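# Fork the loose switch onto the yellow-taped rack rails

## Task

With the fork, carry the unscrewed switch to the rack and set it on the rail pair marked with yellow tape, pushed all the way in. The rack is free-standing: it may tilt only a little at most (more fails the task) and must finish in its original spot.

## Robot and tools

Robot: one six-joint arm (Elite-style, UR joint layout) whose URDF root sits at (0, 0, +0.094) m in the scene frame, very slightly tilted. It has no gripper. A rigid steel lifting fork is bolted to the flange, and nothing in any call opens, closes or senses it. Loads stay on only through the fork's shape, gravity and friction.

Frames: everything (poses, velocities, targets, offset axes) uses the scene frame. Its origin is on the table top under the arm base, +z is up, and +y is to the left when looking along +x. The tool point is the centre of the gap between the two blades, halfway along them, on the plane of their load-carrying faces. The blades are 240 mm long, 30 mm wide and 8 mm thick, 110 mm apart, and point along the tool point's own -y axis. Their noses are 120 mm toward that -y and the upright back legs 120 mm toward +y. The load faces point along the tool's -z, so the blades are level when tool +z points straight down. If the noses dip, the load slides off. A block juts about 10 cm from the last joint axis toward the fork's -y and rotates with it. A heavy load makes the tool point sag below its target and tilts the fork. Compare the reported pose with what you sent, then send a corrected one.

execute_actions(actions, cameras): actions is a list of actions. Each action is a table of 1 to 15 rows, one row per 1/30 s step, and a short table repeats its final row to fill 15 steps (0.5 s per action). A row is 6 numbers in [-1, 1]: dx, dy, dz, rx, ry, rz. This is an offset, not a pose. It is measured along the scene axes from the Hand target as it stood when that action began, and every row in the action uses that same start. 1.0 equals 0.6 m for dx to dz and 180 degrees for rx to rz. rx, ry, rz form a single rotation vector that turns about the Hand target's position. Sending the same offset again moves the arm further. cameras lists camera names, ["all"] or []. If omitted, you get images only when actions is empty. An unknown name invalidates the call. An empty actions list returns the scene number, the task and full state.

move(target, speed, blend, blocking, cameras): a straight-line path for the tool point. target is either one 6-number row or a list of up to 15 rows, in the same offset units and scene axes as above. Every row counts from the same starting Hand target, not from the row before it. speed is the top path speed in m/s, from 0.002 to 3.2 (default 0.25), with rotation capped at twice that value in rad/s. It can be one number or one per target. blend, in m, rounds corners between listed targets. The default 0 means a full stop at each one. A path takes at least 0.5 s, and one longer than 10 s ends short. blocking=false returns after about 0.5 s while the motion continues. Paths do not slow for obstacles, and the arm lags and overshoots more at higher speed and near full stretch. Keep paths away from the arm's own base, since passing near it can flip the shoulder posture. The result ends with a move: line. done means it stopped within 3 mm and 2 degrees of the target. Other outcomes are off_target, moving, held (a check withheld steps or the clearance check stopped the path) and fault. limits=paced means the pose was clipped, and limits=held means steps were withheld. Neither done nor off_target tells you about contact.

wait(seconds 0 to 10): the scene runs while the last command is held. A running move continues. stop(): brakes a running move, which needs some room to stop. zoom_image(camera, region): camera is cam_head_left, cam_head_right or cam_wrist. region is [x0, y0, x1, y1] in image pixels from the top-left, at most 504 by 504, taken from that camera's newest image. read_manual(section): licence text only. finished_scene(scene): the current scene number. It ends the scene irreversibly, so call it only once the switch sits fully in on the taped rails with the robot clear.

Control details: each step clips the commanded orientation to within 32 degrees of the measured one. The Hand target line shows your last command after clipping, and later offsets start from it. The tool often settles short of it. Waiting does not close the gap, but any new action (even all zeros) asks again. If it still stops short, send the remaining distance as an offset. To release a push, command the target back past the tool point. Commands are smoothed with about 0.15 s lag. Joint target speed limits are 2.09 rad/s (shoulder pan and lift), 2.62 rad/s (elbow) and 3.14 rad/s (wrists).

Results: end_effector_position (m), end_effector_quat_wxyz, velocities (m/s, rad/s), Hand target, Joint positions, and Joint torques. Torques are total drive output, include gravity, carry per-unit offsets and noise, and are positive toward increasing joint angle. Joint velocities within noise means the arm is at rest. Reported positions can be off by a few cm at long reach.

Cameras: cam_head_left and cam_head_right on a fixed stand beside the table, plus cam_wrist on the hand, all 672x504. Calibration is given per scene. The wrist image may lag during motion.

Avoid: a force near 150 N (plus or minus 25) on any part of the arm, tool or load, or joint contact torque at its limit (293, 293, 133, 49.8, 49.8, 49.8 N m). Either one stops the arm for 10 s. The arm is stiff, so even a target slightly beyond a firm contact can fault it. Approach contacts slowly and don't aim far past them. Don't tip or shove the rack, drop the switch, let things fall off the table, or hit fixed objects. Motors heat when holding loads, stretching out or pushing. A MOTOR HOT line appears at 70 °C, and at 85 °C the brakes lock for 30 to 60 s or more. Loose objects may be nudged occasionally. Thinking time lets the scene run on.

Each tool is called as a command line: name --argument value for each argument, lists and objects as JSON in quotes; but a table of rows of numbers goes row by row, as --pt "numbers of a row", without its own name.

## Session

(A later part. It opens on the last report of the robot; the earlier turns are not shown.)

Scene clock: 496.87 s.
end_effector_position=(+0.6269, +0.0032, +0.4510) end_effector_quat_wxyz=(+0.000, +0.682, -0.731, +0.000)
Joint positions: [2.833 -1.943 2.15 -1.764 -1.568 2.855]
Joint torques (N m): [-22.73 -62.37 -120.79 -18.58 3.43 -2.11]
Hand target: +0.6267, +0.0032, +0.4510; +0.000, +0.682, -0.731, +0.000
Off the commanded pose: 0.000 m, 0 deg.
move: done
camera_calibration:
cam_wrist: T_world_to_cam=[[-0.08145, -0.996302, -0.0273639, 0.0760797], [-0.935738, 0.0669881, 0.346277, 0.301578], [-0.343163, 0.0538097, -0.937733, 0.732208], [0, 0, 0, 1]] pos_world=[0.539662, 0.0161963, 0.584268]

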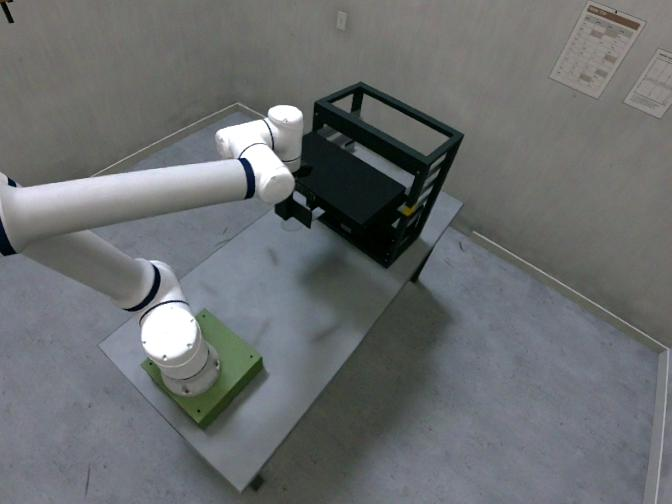

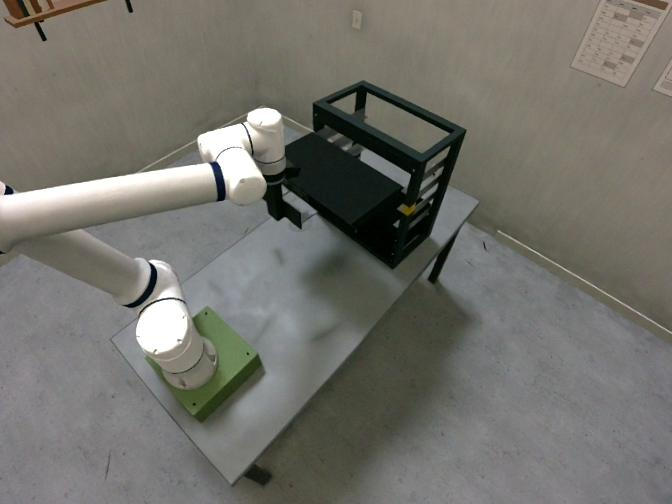

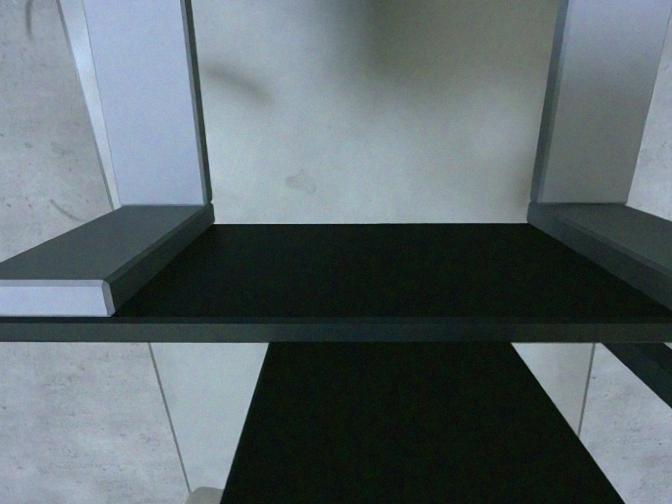

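move --target '[0, 0, -0.14817, 0, 0, 0]' --speed 0.1 --cameras '["all"]'

zoom_image --camera "cam_head_right" --region '[370, 150, 460, 240]'

zoom_image --camera "cam_head_left" --region '[370, 150, 460, 240]'

zoom_image --camera "cam_head_right" --region '[290, 120, 380, 210]'

Scene clock: 505.33 s.
end_effector_position=(+0.6267, +0.0032, +0.3623) end_effector_quat_wxyz=(+0.000, +0.682, -0.731, +0.000)
Joint positions: [2.833 -1.893 2.282 -1.946 -1.568 2.855]
Joint torques (N m): [10.33 -36.65 -114.28 -23.16 2.33 3.23]
Hand target: +0.6267, +0.0032, +0.3621; +0.000, +0.682, -0.731, +0.000
Off the commanded pose: 0.000 m, 0 deg.
move: done
camera_calibration:
cam_wrist: T_world_to_cam=[[-0.0814762, -0.996297, -0.0274602, 0.073706], [-0.935736, 0.0669792, 0.346283, 0.332196], [-0.343161, 0.0539094, -0.937728, 0.648992], [0, 0, 0, 1]] pos_world=[0.539562, 0.0161961, 0.495568]

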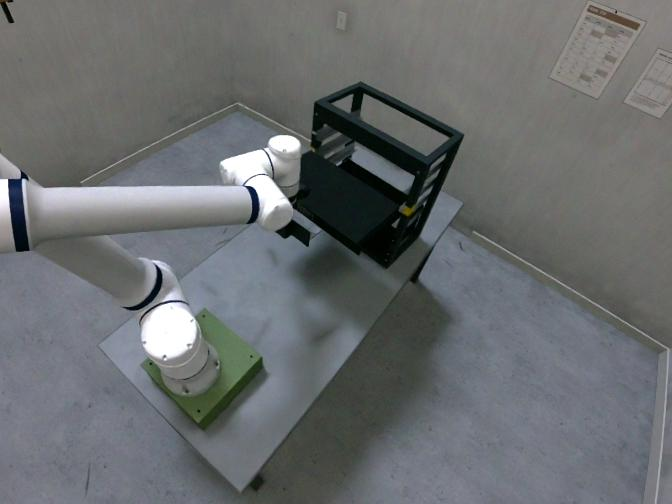

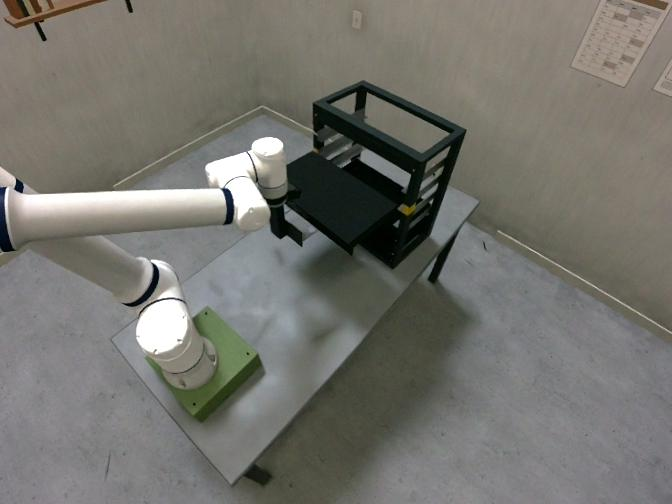

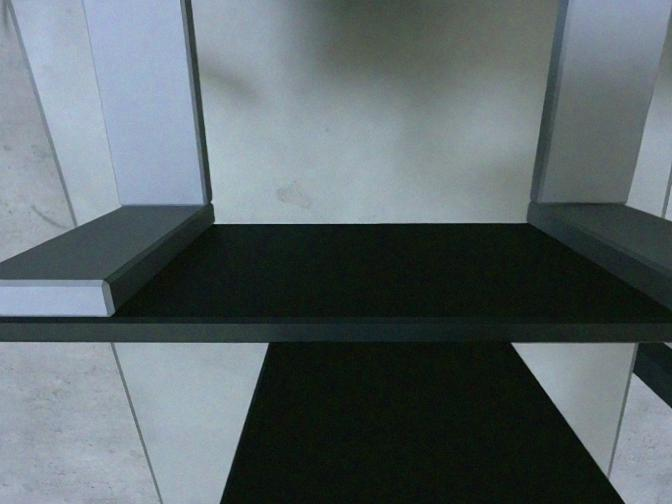

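Scaled by 5.600.

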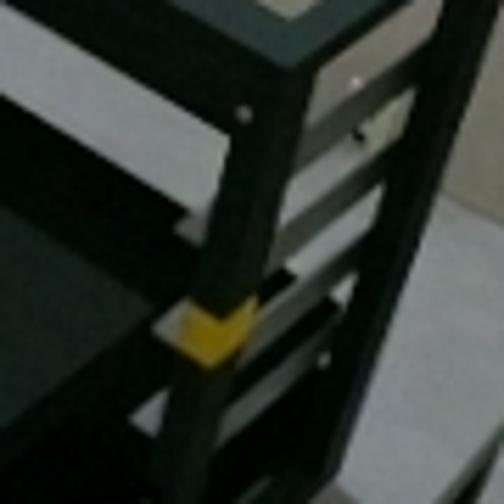

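Scaled by 5.600.

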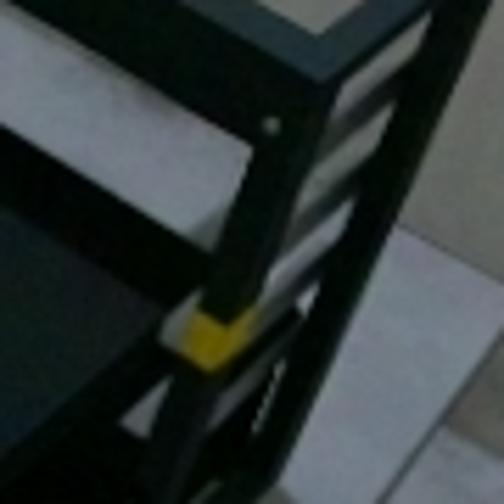

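Scaled by 5.600.

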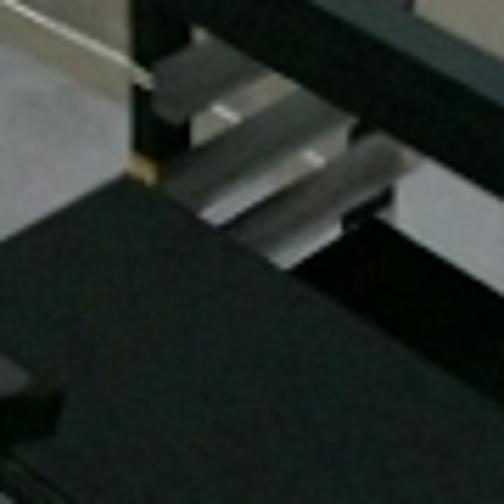

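move --pt "0.20 -0.0154 0.0 0 0 0" --pt "0.4736 -0.0364 0.0 0 0 0" --speed '[0.12, 0.08]' --blend '[0.02, 0]' --cameras '["all"]'

zoom_image --camera "cam_head_right" --region '[280, 70, 480, 270]'

zoom_image --camera "cam_head_left" --region '[370, 150, 460, 240]'

zoom_image --camera "cam_head_right" --region '[370, 150, 460, 240]'

Scene clock: 517.17 s.
end_effector_position=(+0.9107, -0.0186, +0.3621) end_effector_quat_wxyz=(+0.000, +0.682, -0.731, +0.000)
Joint positions: [2.939 -1.385 1.823 -1.994 -1.567 2.961]
Joint torques (N m): [9.59 -101.79 -137.95 -18.42 1.58 3.45]
Hand target: +0.9109, -0.0186, +0.3621; +0.000, +0.682, -0.731, +0.000
Off the commanded pose: 0.000 m, 0 deg.
move: done
camera_calibration:
cam_wrist: T_world_to_cam=[[-0.0814762, -0.996297, -0.0274602, 0.0751123], [-0.935736, 0.0669792, 0.346283, 0.599381], [-0.343161, 0.0539094, -0.937728, 0.747403], [0, 0, 0, 1]] pos_world=[0.823462, -0.00560388, 0.495368]

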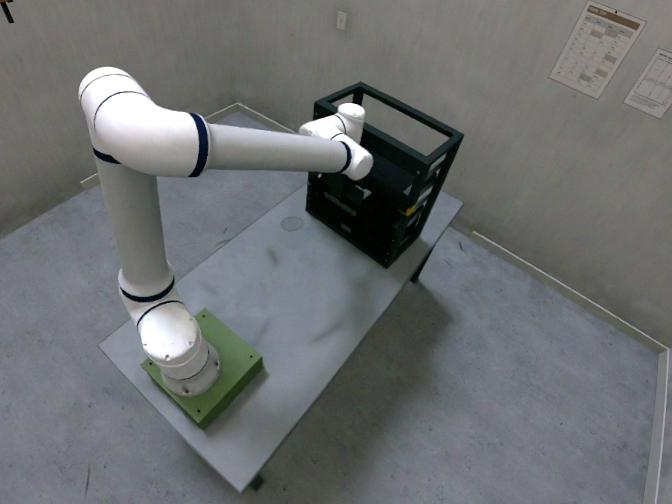

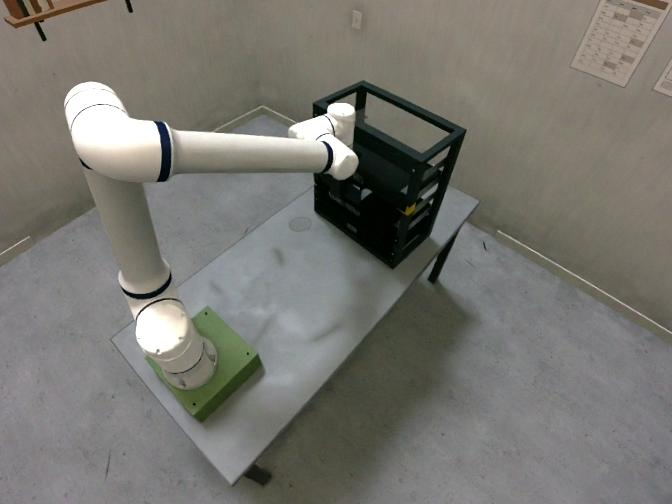

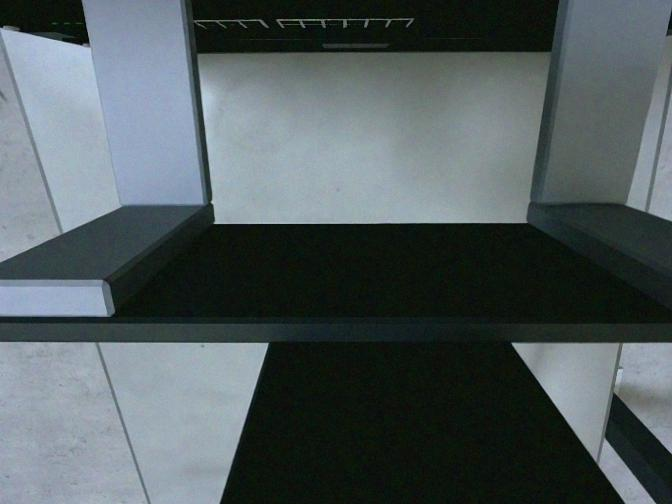

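Scaled by 2.520.

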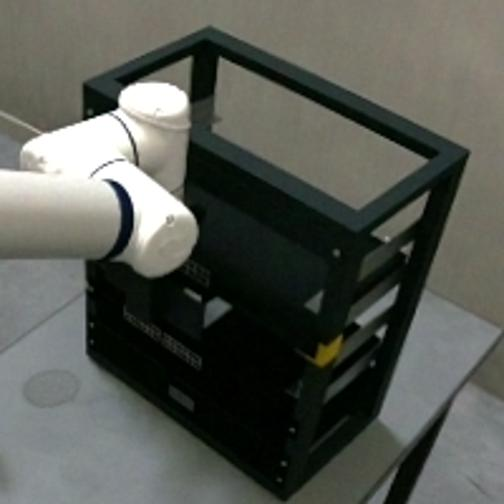

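Scaled by 5.600.

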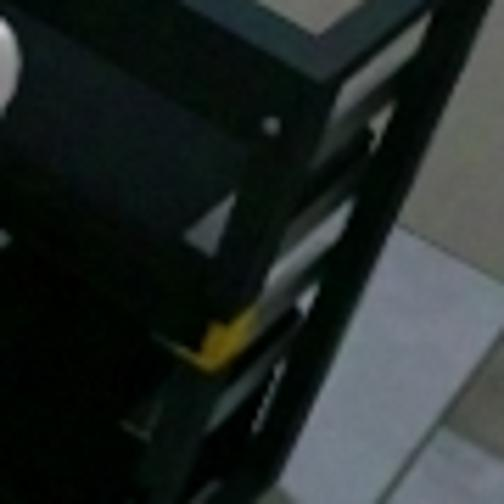

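Scaled by 5.600.

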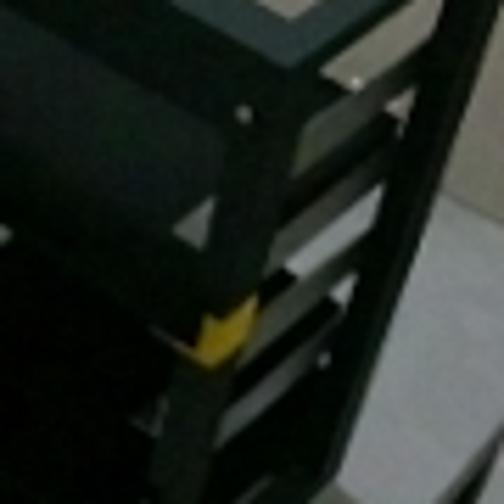

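move --pt "0 0 -0.0333 0 0 0" --pt "0 0 -0.06 0 0 0" --speed '[0.025, 0.06]' --blend '[0.005, 0]' --cameras '["all"]'

zoom_image --camera "cam_head_left" --region '[370, 150, 460, 240]'

zoom_image --camera "cam_head_right" --region '[370, 150, 460, 240]'

Scene clock: 523.53 s.
end_effector_position=(+0.9109, -0.0186, +0.3262) end_effector_quat_wxyz=(+0.000, +0.682, -0.731, +0.000)
Joint positions: [2.939 -1.359 1.86 -2.058 -1.567 2.961]
Joint torques (N m): [10.07 -64.88 -69.29 -10.19 1.97 3.31]
Hand target: +0.9109, -0.0186, +0.3261; +0.000, +0.682, -0.731, +0.000
Off the commanded pose: 0.000 m, 0 deg.
move: done
camera_calibration:
cam_wrist: T_world_to_cam=[[-0.0814762, -0.996297, -0.0274602, 0.0741456], [-0.935736, 0.0669792, 0.346283, 0.611965], [-0.343161, 0.0539094, -0.937728, 0.713901], [0, 0, 0, 1]] pos_world=[0.823662, -0.00560388, 0.459568]

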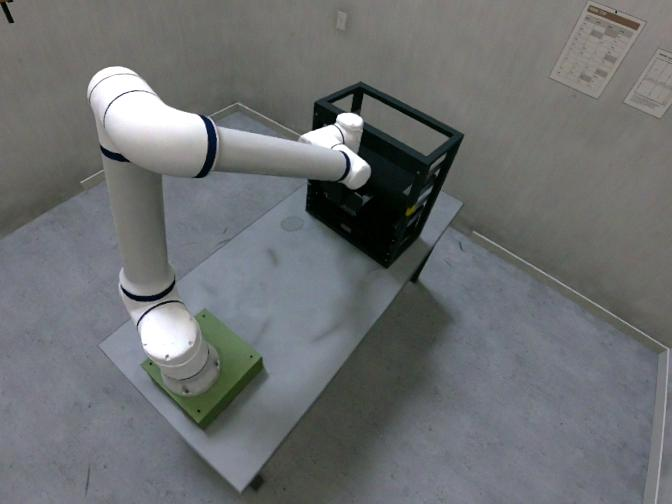

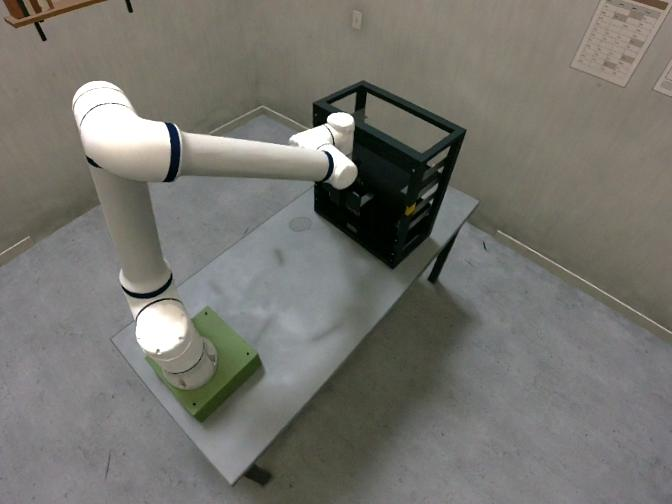

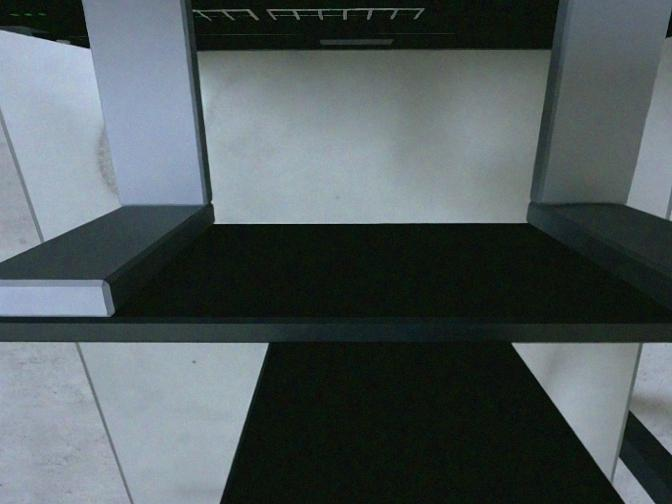

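Scaled by 5.600.

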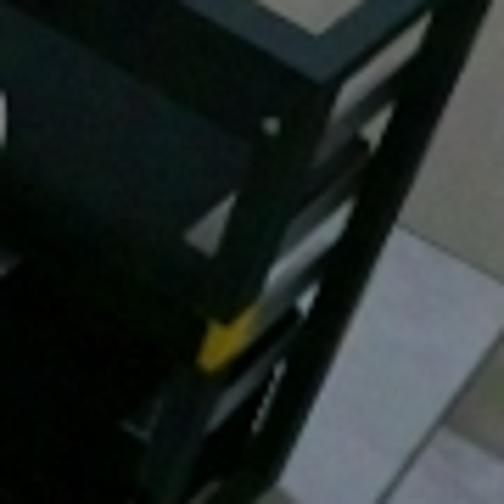

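Scaled by 5.600.

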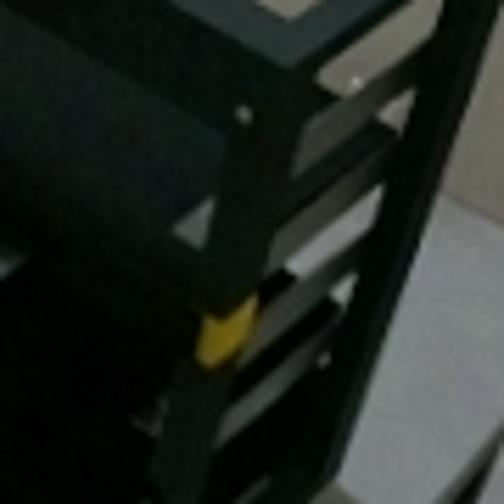

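move --pt "-0.3324 0.0256 0.0 0 0 0" --pt "-0.3324 0.0256 0.0817 0 0 0" --speed '[0.2, 0.12]' --blend '[0.01, 0]' --cameras '["all"]'

zoom_image --camera "cam_head_left" --region '[290, 140, 430, 260]'

zoom_image --camera "cam_head_right" --region '[290, 140, 430, 260]'

Scene clock: 543.43 s.
end_effector_position=(+0.7115, -0.0033, +0.3749) end_effector_quat_wxyz=(+0.000, +0.682, -0.731, +0.000)
Joint positions: [2.876 -1.733 2.145 -1.969 -1.568 2.898]
Joint torques (N m): [-22.69 -56.55 -95.74 -4.9 2.11 -1.9]
Hand target: +0.7115, -0.0033, +0.3751; +0.000, +0.682, -0.731, +0.000
Off the commanded pose: 0.000 m, 0 deg.
move: done
camera_calibration:
cam_wrist: T_world_to_cam=[[-0.0814762, -0.996297, -0.0274602, 0.0744799], [-0.935736, 0.0669792, 0.346283, 0.40749], [-0.343161, 0.0539094, -0.937728, 0.690317], [0, 0, 0, 1]] pos_world=[0.624262, 0.00969612, 0.508268]

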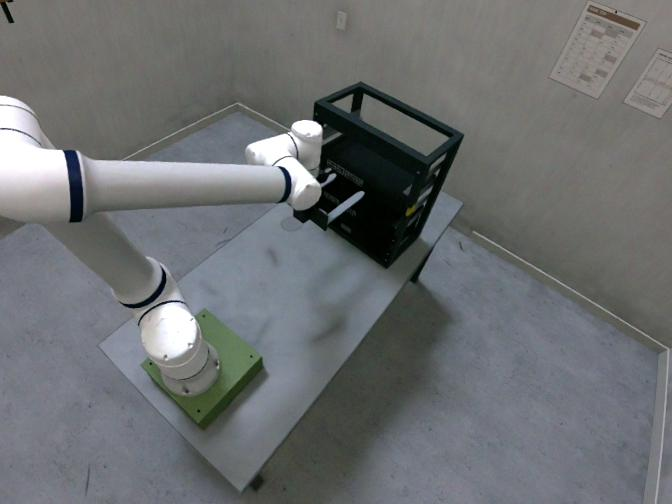

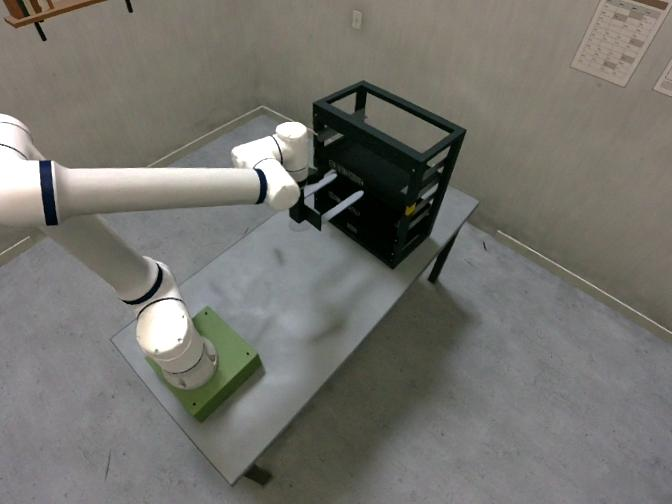

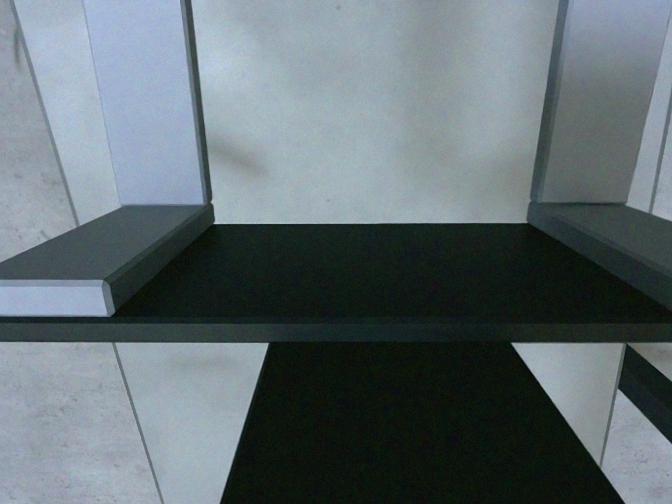

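Scaled by 3.600.

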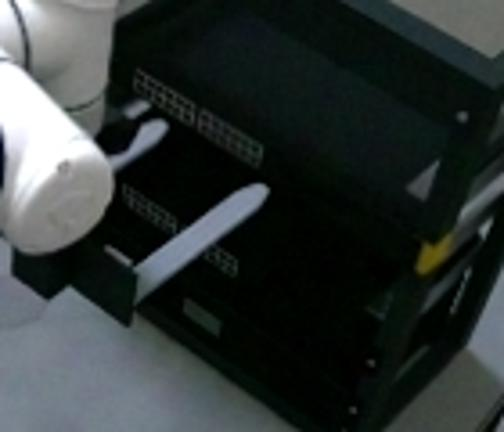

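Scaled by 3.600.

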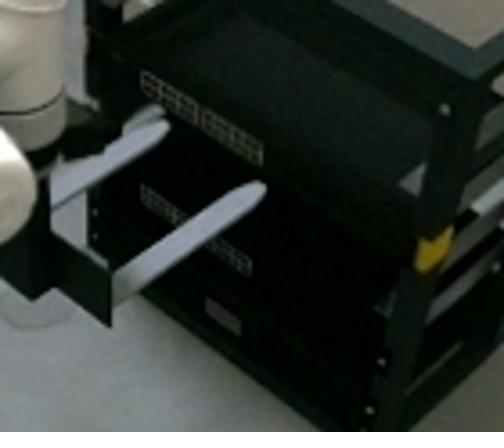

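move --target '[0.0465, -0.0036, 0.0, 0, 0, -0.00222]' --speed 0.1

move --target '[0.00499, -0.00038, 0.0, 0, 0, 0]' --speed 0.01

move --target '[0.00499, -0.00038, 0.0, 0, 0, 0]' --speed 0.01

Scene clock: 554.70 s.
end_effector_position=(+0.7392, -0.0054, +0.3751) end_effector_quat_wxyz=(+0.000, +0.680, -0.733, +0.000)
Joint positions: [2.889 -1.682 2.103 -1.978 -1.567 2.918]
Joint torques (N m): [9.72 -33.18 -95.08 -10.29 1.23 3.37]
Hand target: +0.7394, -0.0054, +0.3751; +0.000, +0.680, -0.733, +0.000
Off the commanded pose: 0.000 m, 0 deg.
move: done

Scene clock: 555.40 s.
end_effector_position=(+0.7422, -0.0057, +0.3751) end_effector_quat_wxyz=(+0.000, +0.680, -0.733, +0.000)
Joint positions: [2.891 -1.676 2.098 -1.978 -1.567 2.92]
Joint torques (N m): [10.26 -34.73 -94.74 -10.4 -0.11 3.36]
Hand target: +0.7424, -0.0057, +0.3751; +0.000, +0.680, -0.733, +0.000
Off the commanded pose: 0.000 m, 0 deg.
move: done

Scene clock: 556.10 s.
end_effector_position=(+0.7452, -0.0059, +0.3751) end_effector_quat_wxyz=(+0.000, +0.680, -0.733, +0.000)
Joint positions: [2.892 -1.671 2.093 -1.979 -1.567 2.921]
Joint torques (N m): [9.38 -35.08 -95.59 -10.37 0.18 3.04]
Hand target: +0.7453, -0.0059, +0.3751; +0.000, +0.680, -0.733, +0.000
Off the commanded pose: 0.000 m, 0 deg.
move: done

move --target '[0.00332, -0.00026, 0.0, 0, 0, 0]' --speed 0.01

move --target '[0.00332, -0.00026, 0.0, 0, 0, 0]' --speed 0.01

move --target '[0.00249, -0.00019, 0.0, 0, 0, 0]' --speed 0.01 --cameras '["cam_head_left", "cam_head_right"]'

Scene clock: 559.90 s.
end_effector_position=(+0.7472, -0.0060, +0.3750) end_effector_quat_wxyz=(+0.000, +0.680, -0.733, +0.000)
Joint positions: [2.892 -1.667 2.09 -1.979 -1.567 2.922]
Joint torques (N m): [9.59 -30.28 -102.12 -10.76 1.97 3.82]
Hand target: +0.7473, -0.0061, +0.3751; +0.000, +0.680, -0.733, +0.000
Off the commanded pose: 0.000 m, 0 deg.
move: done

Scene clock: 560.60 s.
end_effector_position=(+0.7492, -0.0062, +0.3751) end_effector_quat_wxyz=(+0.000, +0.680, -0.733, +0.000)
Joint positions: [2.893 -1.664 2.087 -1.98 -1.567 2.922]
Joint torques (N m): [6.63 -32.92 -108.39 -16.22 1.36 4.34]
Hand target: +0.7493, -0.0062, +0.3751; +0.000, +0.680, -0.733, +0.000
Off the commanded pose: 0.000 m, 0 deg.
move: done

Scene clock: 561.30 s.
end_effector_position=(+0.7508, -0.0063, +0.3751) end_effector_quat_wxyz=(+0.000, +0.680, -0.733, +0.000)
Joint positions: [2.894 -1.661 2.085 -1.98 -1.567 2.923]
Joint torques (N m): [8.94 -34.49 -108.92 -16.38 0.78 3.32]
Hand target: +0.7508, -0.0063, +0.3751; +0.000, +0.680, -0.733, +0.000
Off the commanded pose: 0.000 m, 0 deg.
move: done
Images, in order (width x height): cam_head_left 672x504, cam_head_right 672x504.

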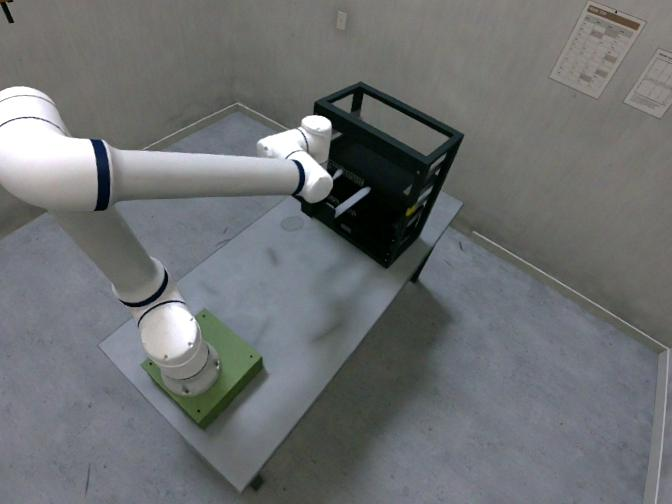

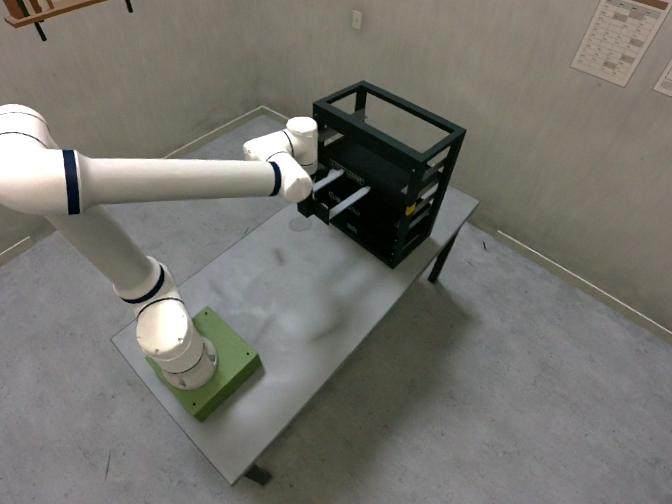

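move --target '[0.00166, -0.00013, 0.0, 0, 0, 0]' --speed 0.01

move --target '[0.00166, -0.00013, 0.0, 0, 0, 0]' --speed 0.01

Scene clock: 567.47 s.
end_effector_position=(+0.7518, -0.0064, +0.3751) end_effector_quat_wxyz=(+0.000, +0.680, -0.733, +0.000)
Joint positions: [2.894 -1.659 2.083 -1.981 -1.567 2.923]
Joint torques (N m): [9.18 -32.44 -108.58 -16.29 -0.02 3.33]
Hand target: +0.7518, -0.0064, +0.3751; +0.000, +0.680, -0.733, +0.000
Off the commanded pose: 0.000 m, 0 deg.
move: done

Scene clock: 568.17 s.
end_effector_position=(+0.7527, -0.0065, +0.3751) end_effector_quat_wxyz=(+0.000, +0.680, -0.733, +0.000)
Joint positions: [2.895 -1.657 2.082 -1.981 -1.567 2.924]
Joint torques (N m): [6.91 -19.18 -119.5 -20.38 3.11 6.4]
Hand target: +0.7528, -0.0065, +0.3751; +0.000, +0.680, -0.733, +0.000
Off the commanded pose: 0.000 m, 0 deg.
move: done

move --target '[0.00083, -0.00006, 0.0, 0, 0, 0]' --speed 0.01

Scene clock: 572.37 s.
end_effector_position=(+0.7532, -0.0065, +0.3750) end_effector_quat_wxyz=(+0.000, +0.680, -0.733, +0.000)
Joint positions: [2.895 -1.656 2.081 -1.981 -1.567 2.924]
Joint torques (N m): [3 -13.18 -135.82 -26.95 4.6 8.53]
Hand target: +0.7533, -0.0065, +0.3751; +0.000, +0.680, -0.733, +0.000
Off the commanded pose: 0.000 m, 0 deg.
move: done

move --pt "-0.005 0.0004 0.0 0 0 0" --pt "-0.12 0.0092 0.0 0 0 0" --speed '[0.03, 0.2]' --blend '[0.002, 0]' --cameras '["all"]'

zoom_image --camera "cam_head_left" --region '[290, 70, 480, 270]'

zoom_image --camera "cam_head_right" --region '[290, 70, 480, 270]'

zoom_image --camera "cam_head_right" --region '[390, 110, 480, 170]'

zoom_image --camera "cam_head_right" --region '[300, 70, 390, 130]'

Scene clock: 578.93 s.
end_effector_position=(+0.6815, -0.0010, +0.3751) end_effector_quat_wxyz=(+0.000, +0.680, -0.733, +0.000)
Joint positions: [2.865 -1.79 2.189 -1.955 -1.568 2.894]
Joint torques (N m): [-21.81 -50.8 -71.82 -5.11 1.2 -2.36]
Hand target: +0.6813, -0.0010, +0.3751; +0.000, +0.680, -0.733, +0.000
Off the commanded pose: 0.000 m, 0 deg.
move: done; blend cut to 0.0015 m at target 1
camera_calibration:
cam_wrist: T_world_to_cam=[[-0.0884602, -0.995702, -0.0274168, 0.0790489], [-0.935248, 0.0735548, 0.346267, 0.378901], [-0.342762, 0.0562723, -0.937735, 0.679724], [0, 0, 0, 1]] pos_world=[0.594343, 0.0125895, 0.508368]

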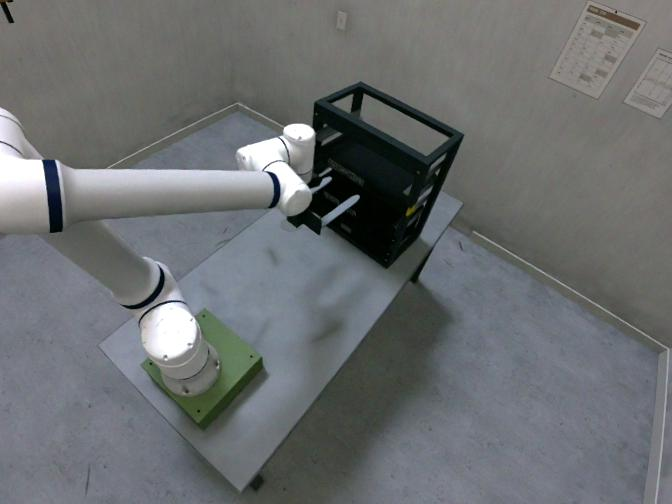

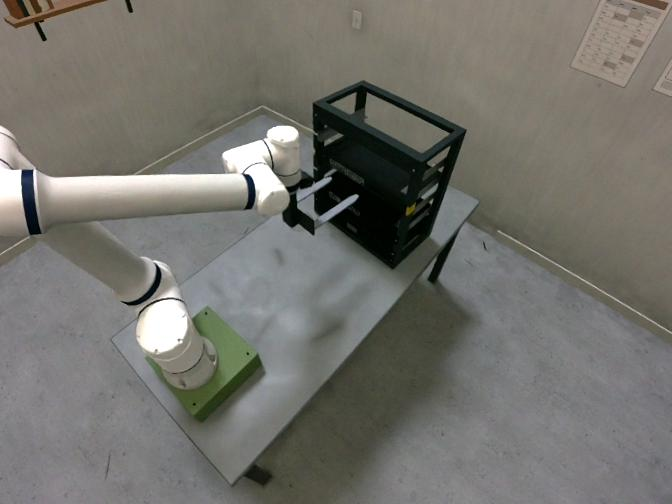

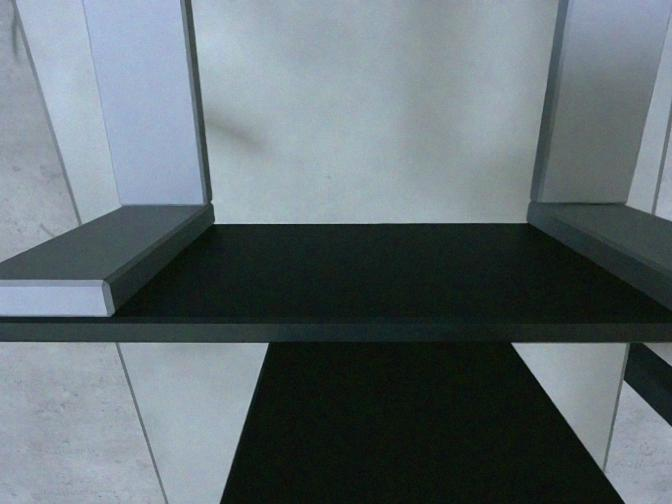

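Scaled by 2.520.

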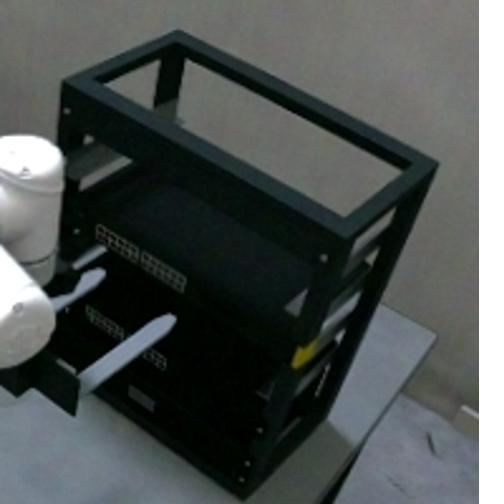

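Scaled by 2.520.

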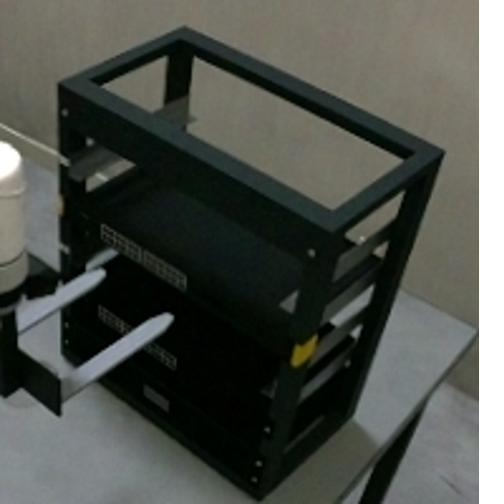

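Scaled by 5.600.

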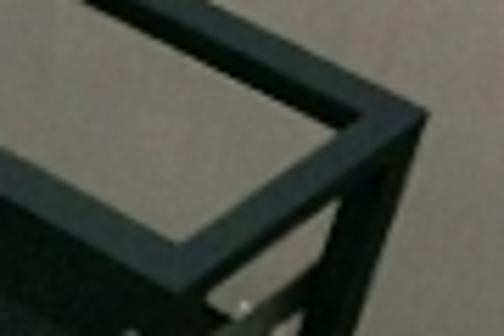

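Scaled by 5.600.

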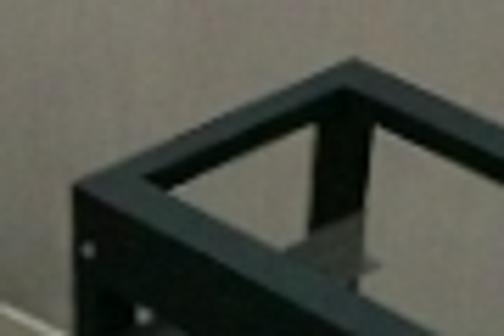

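finished_scene --scene 1

The scene is finished: the task was done.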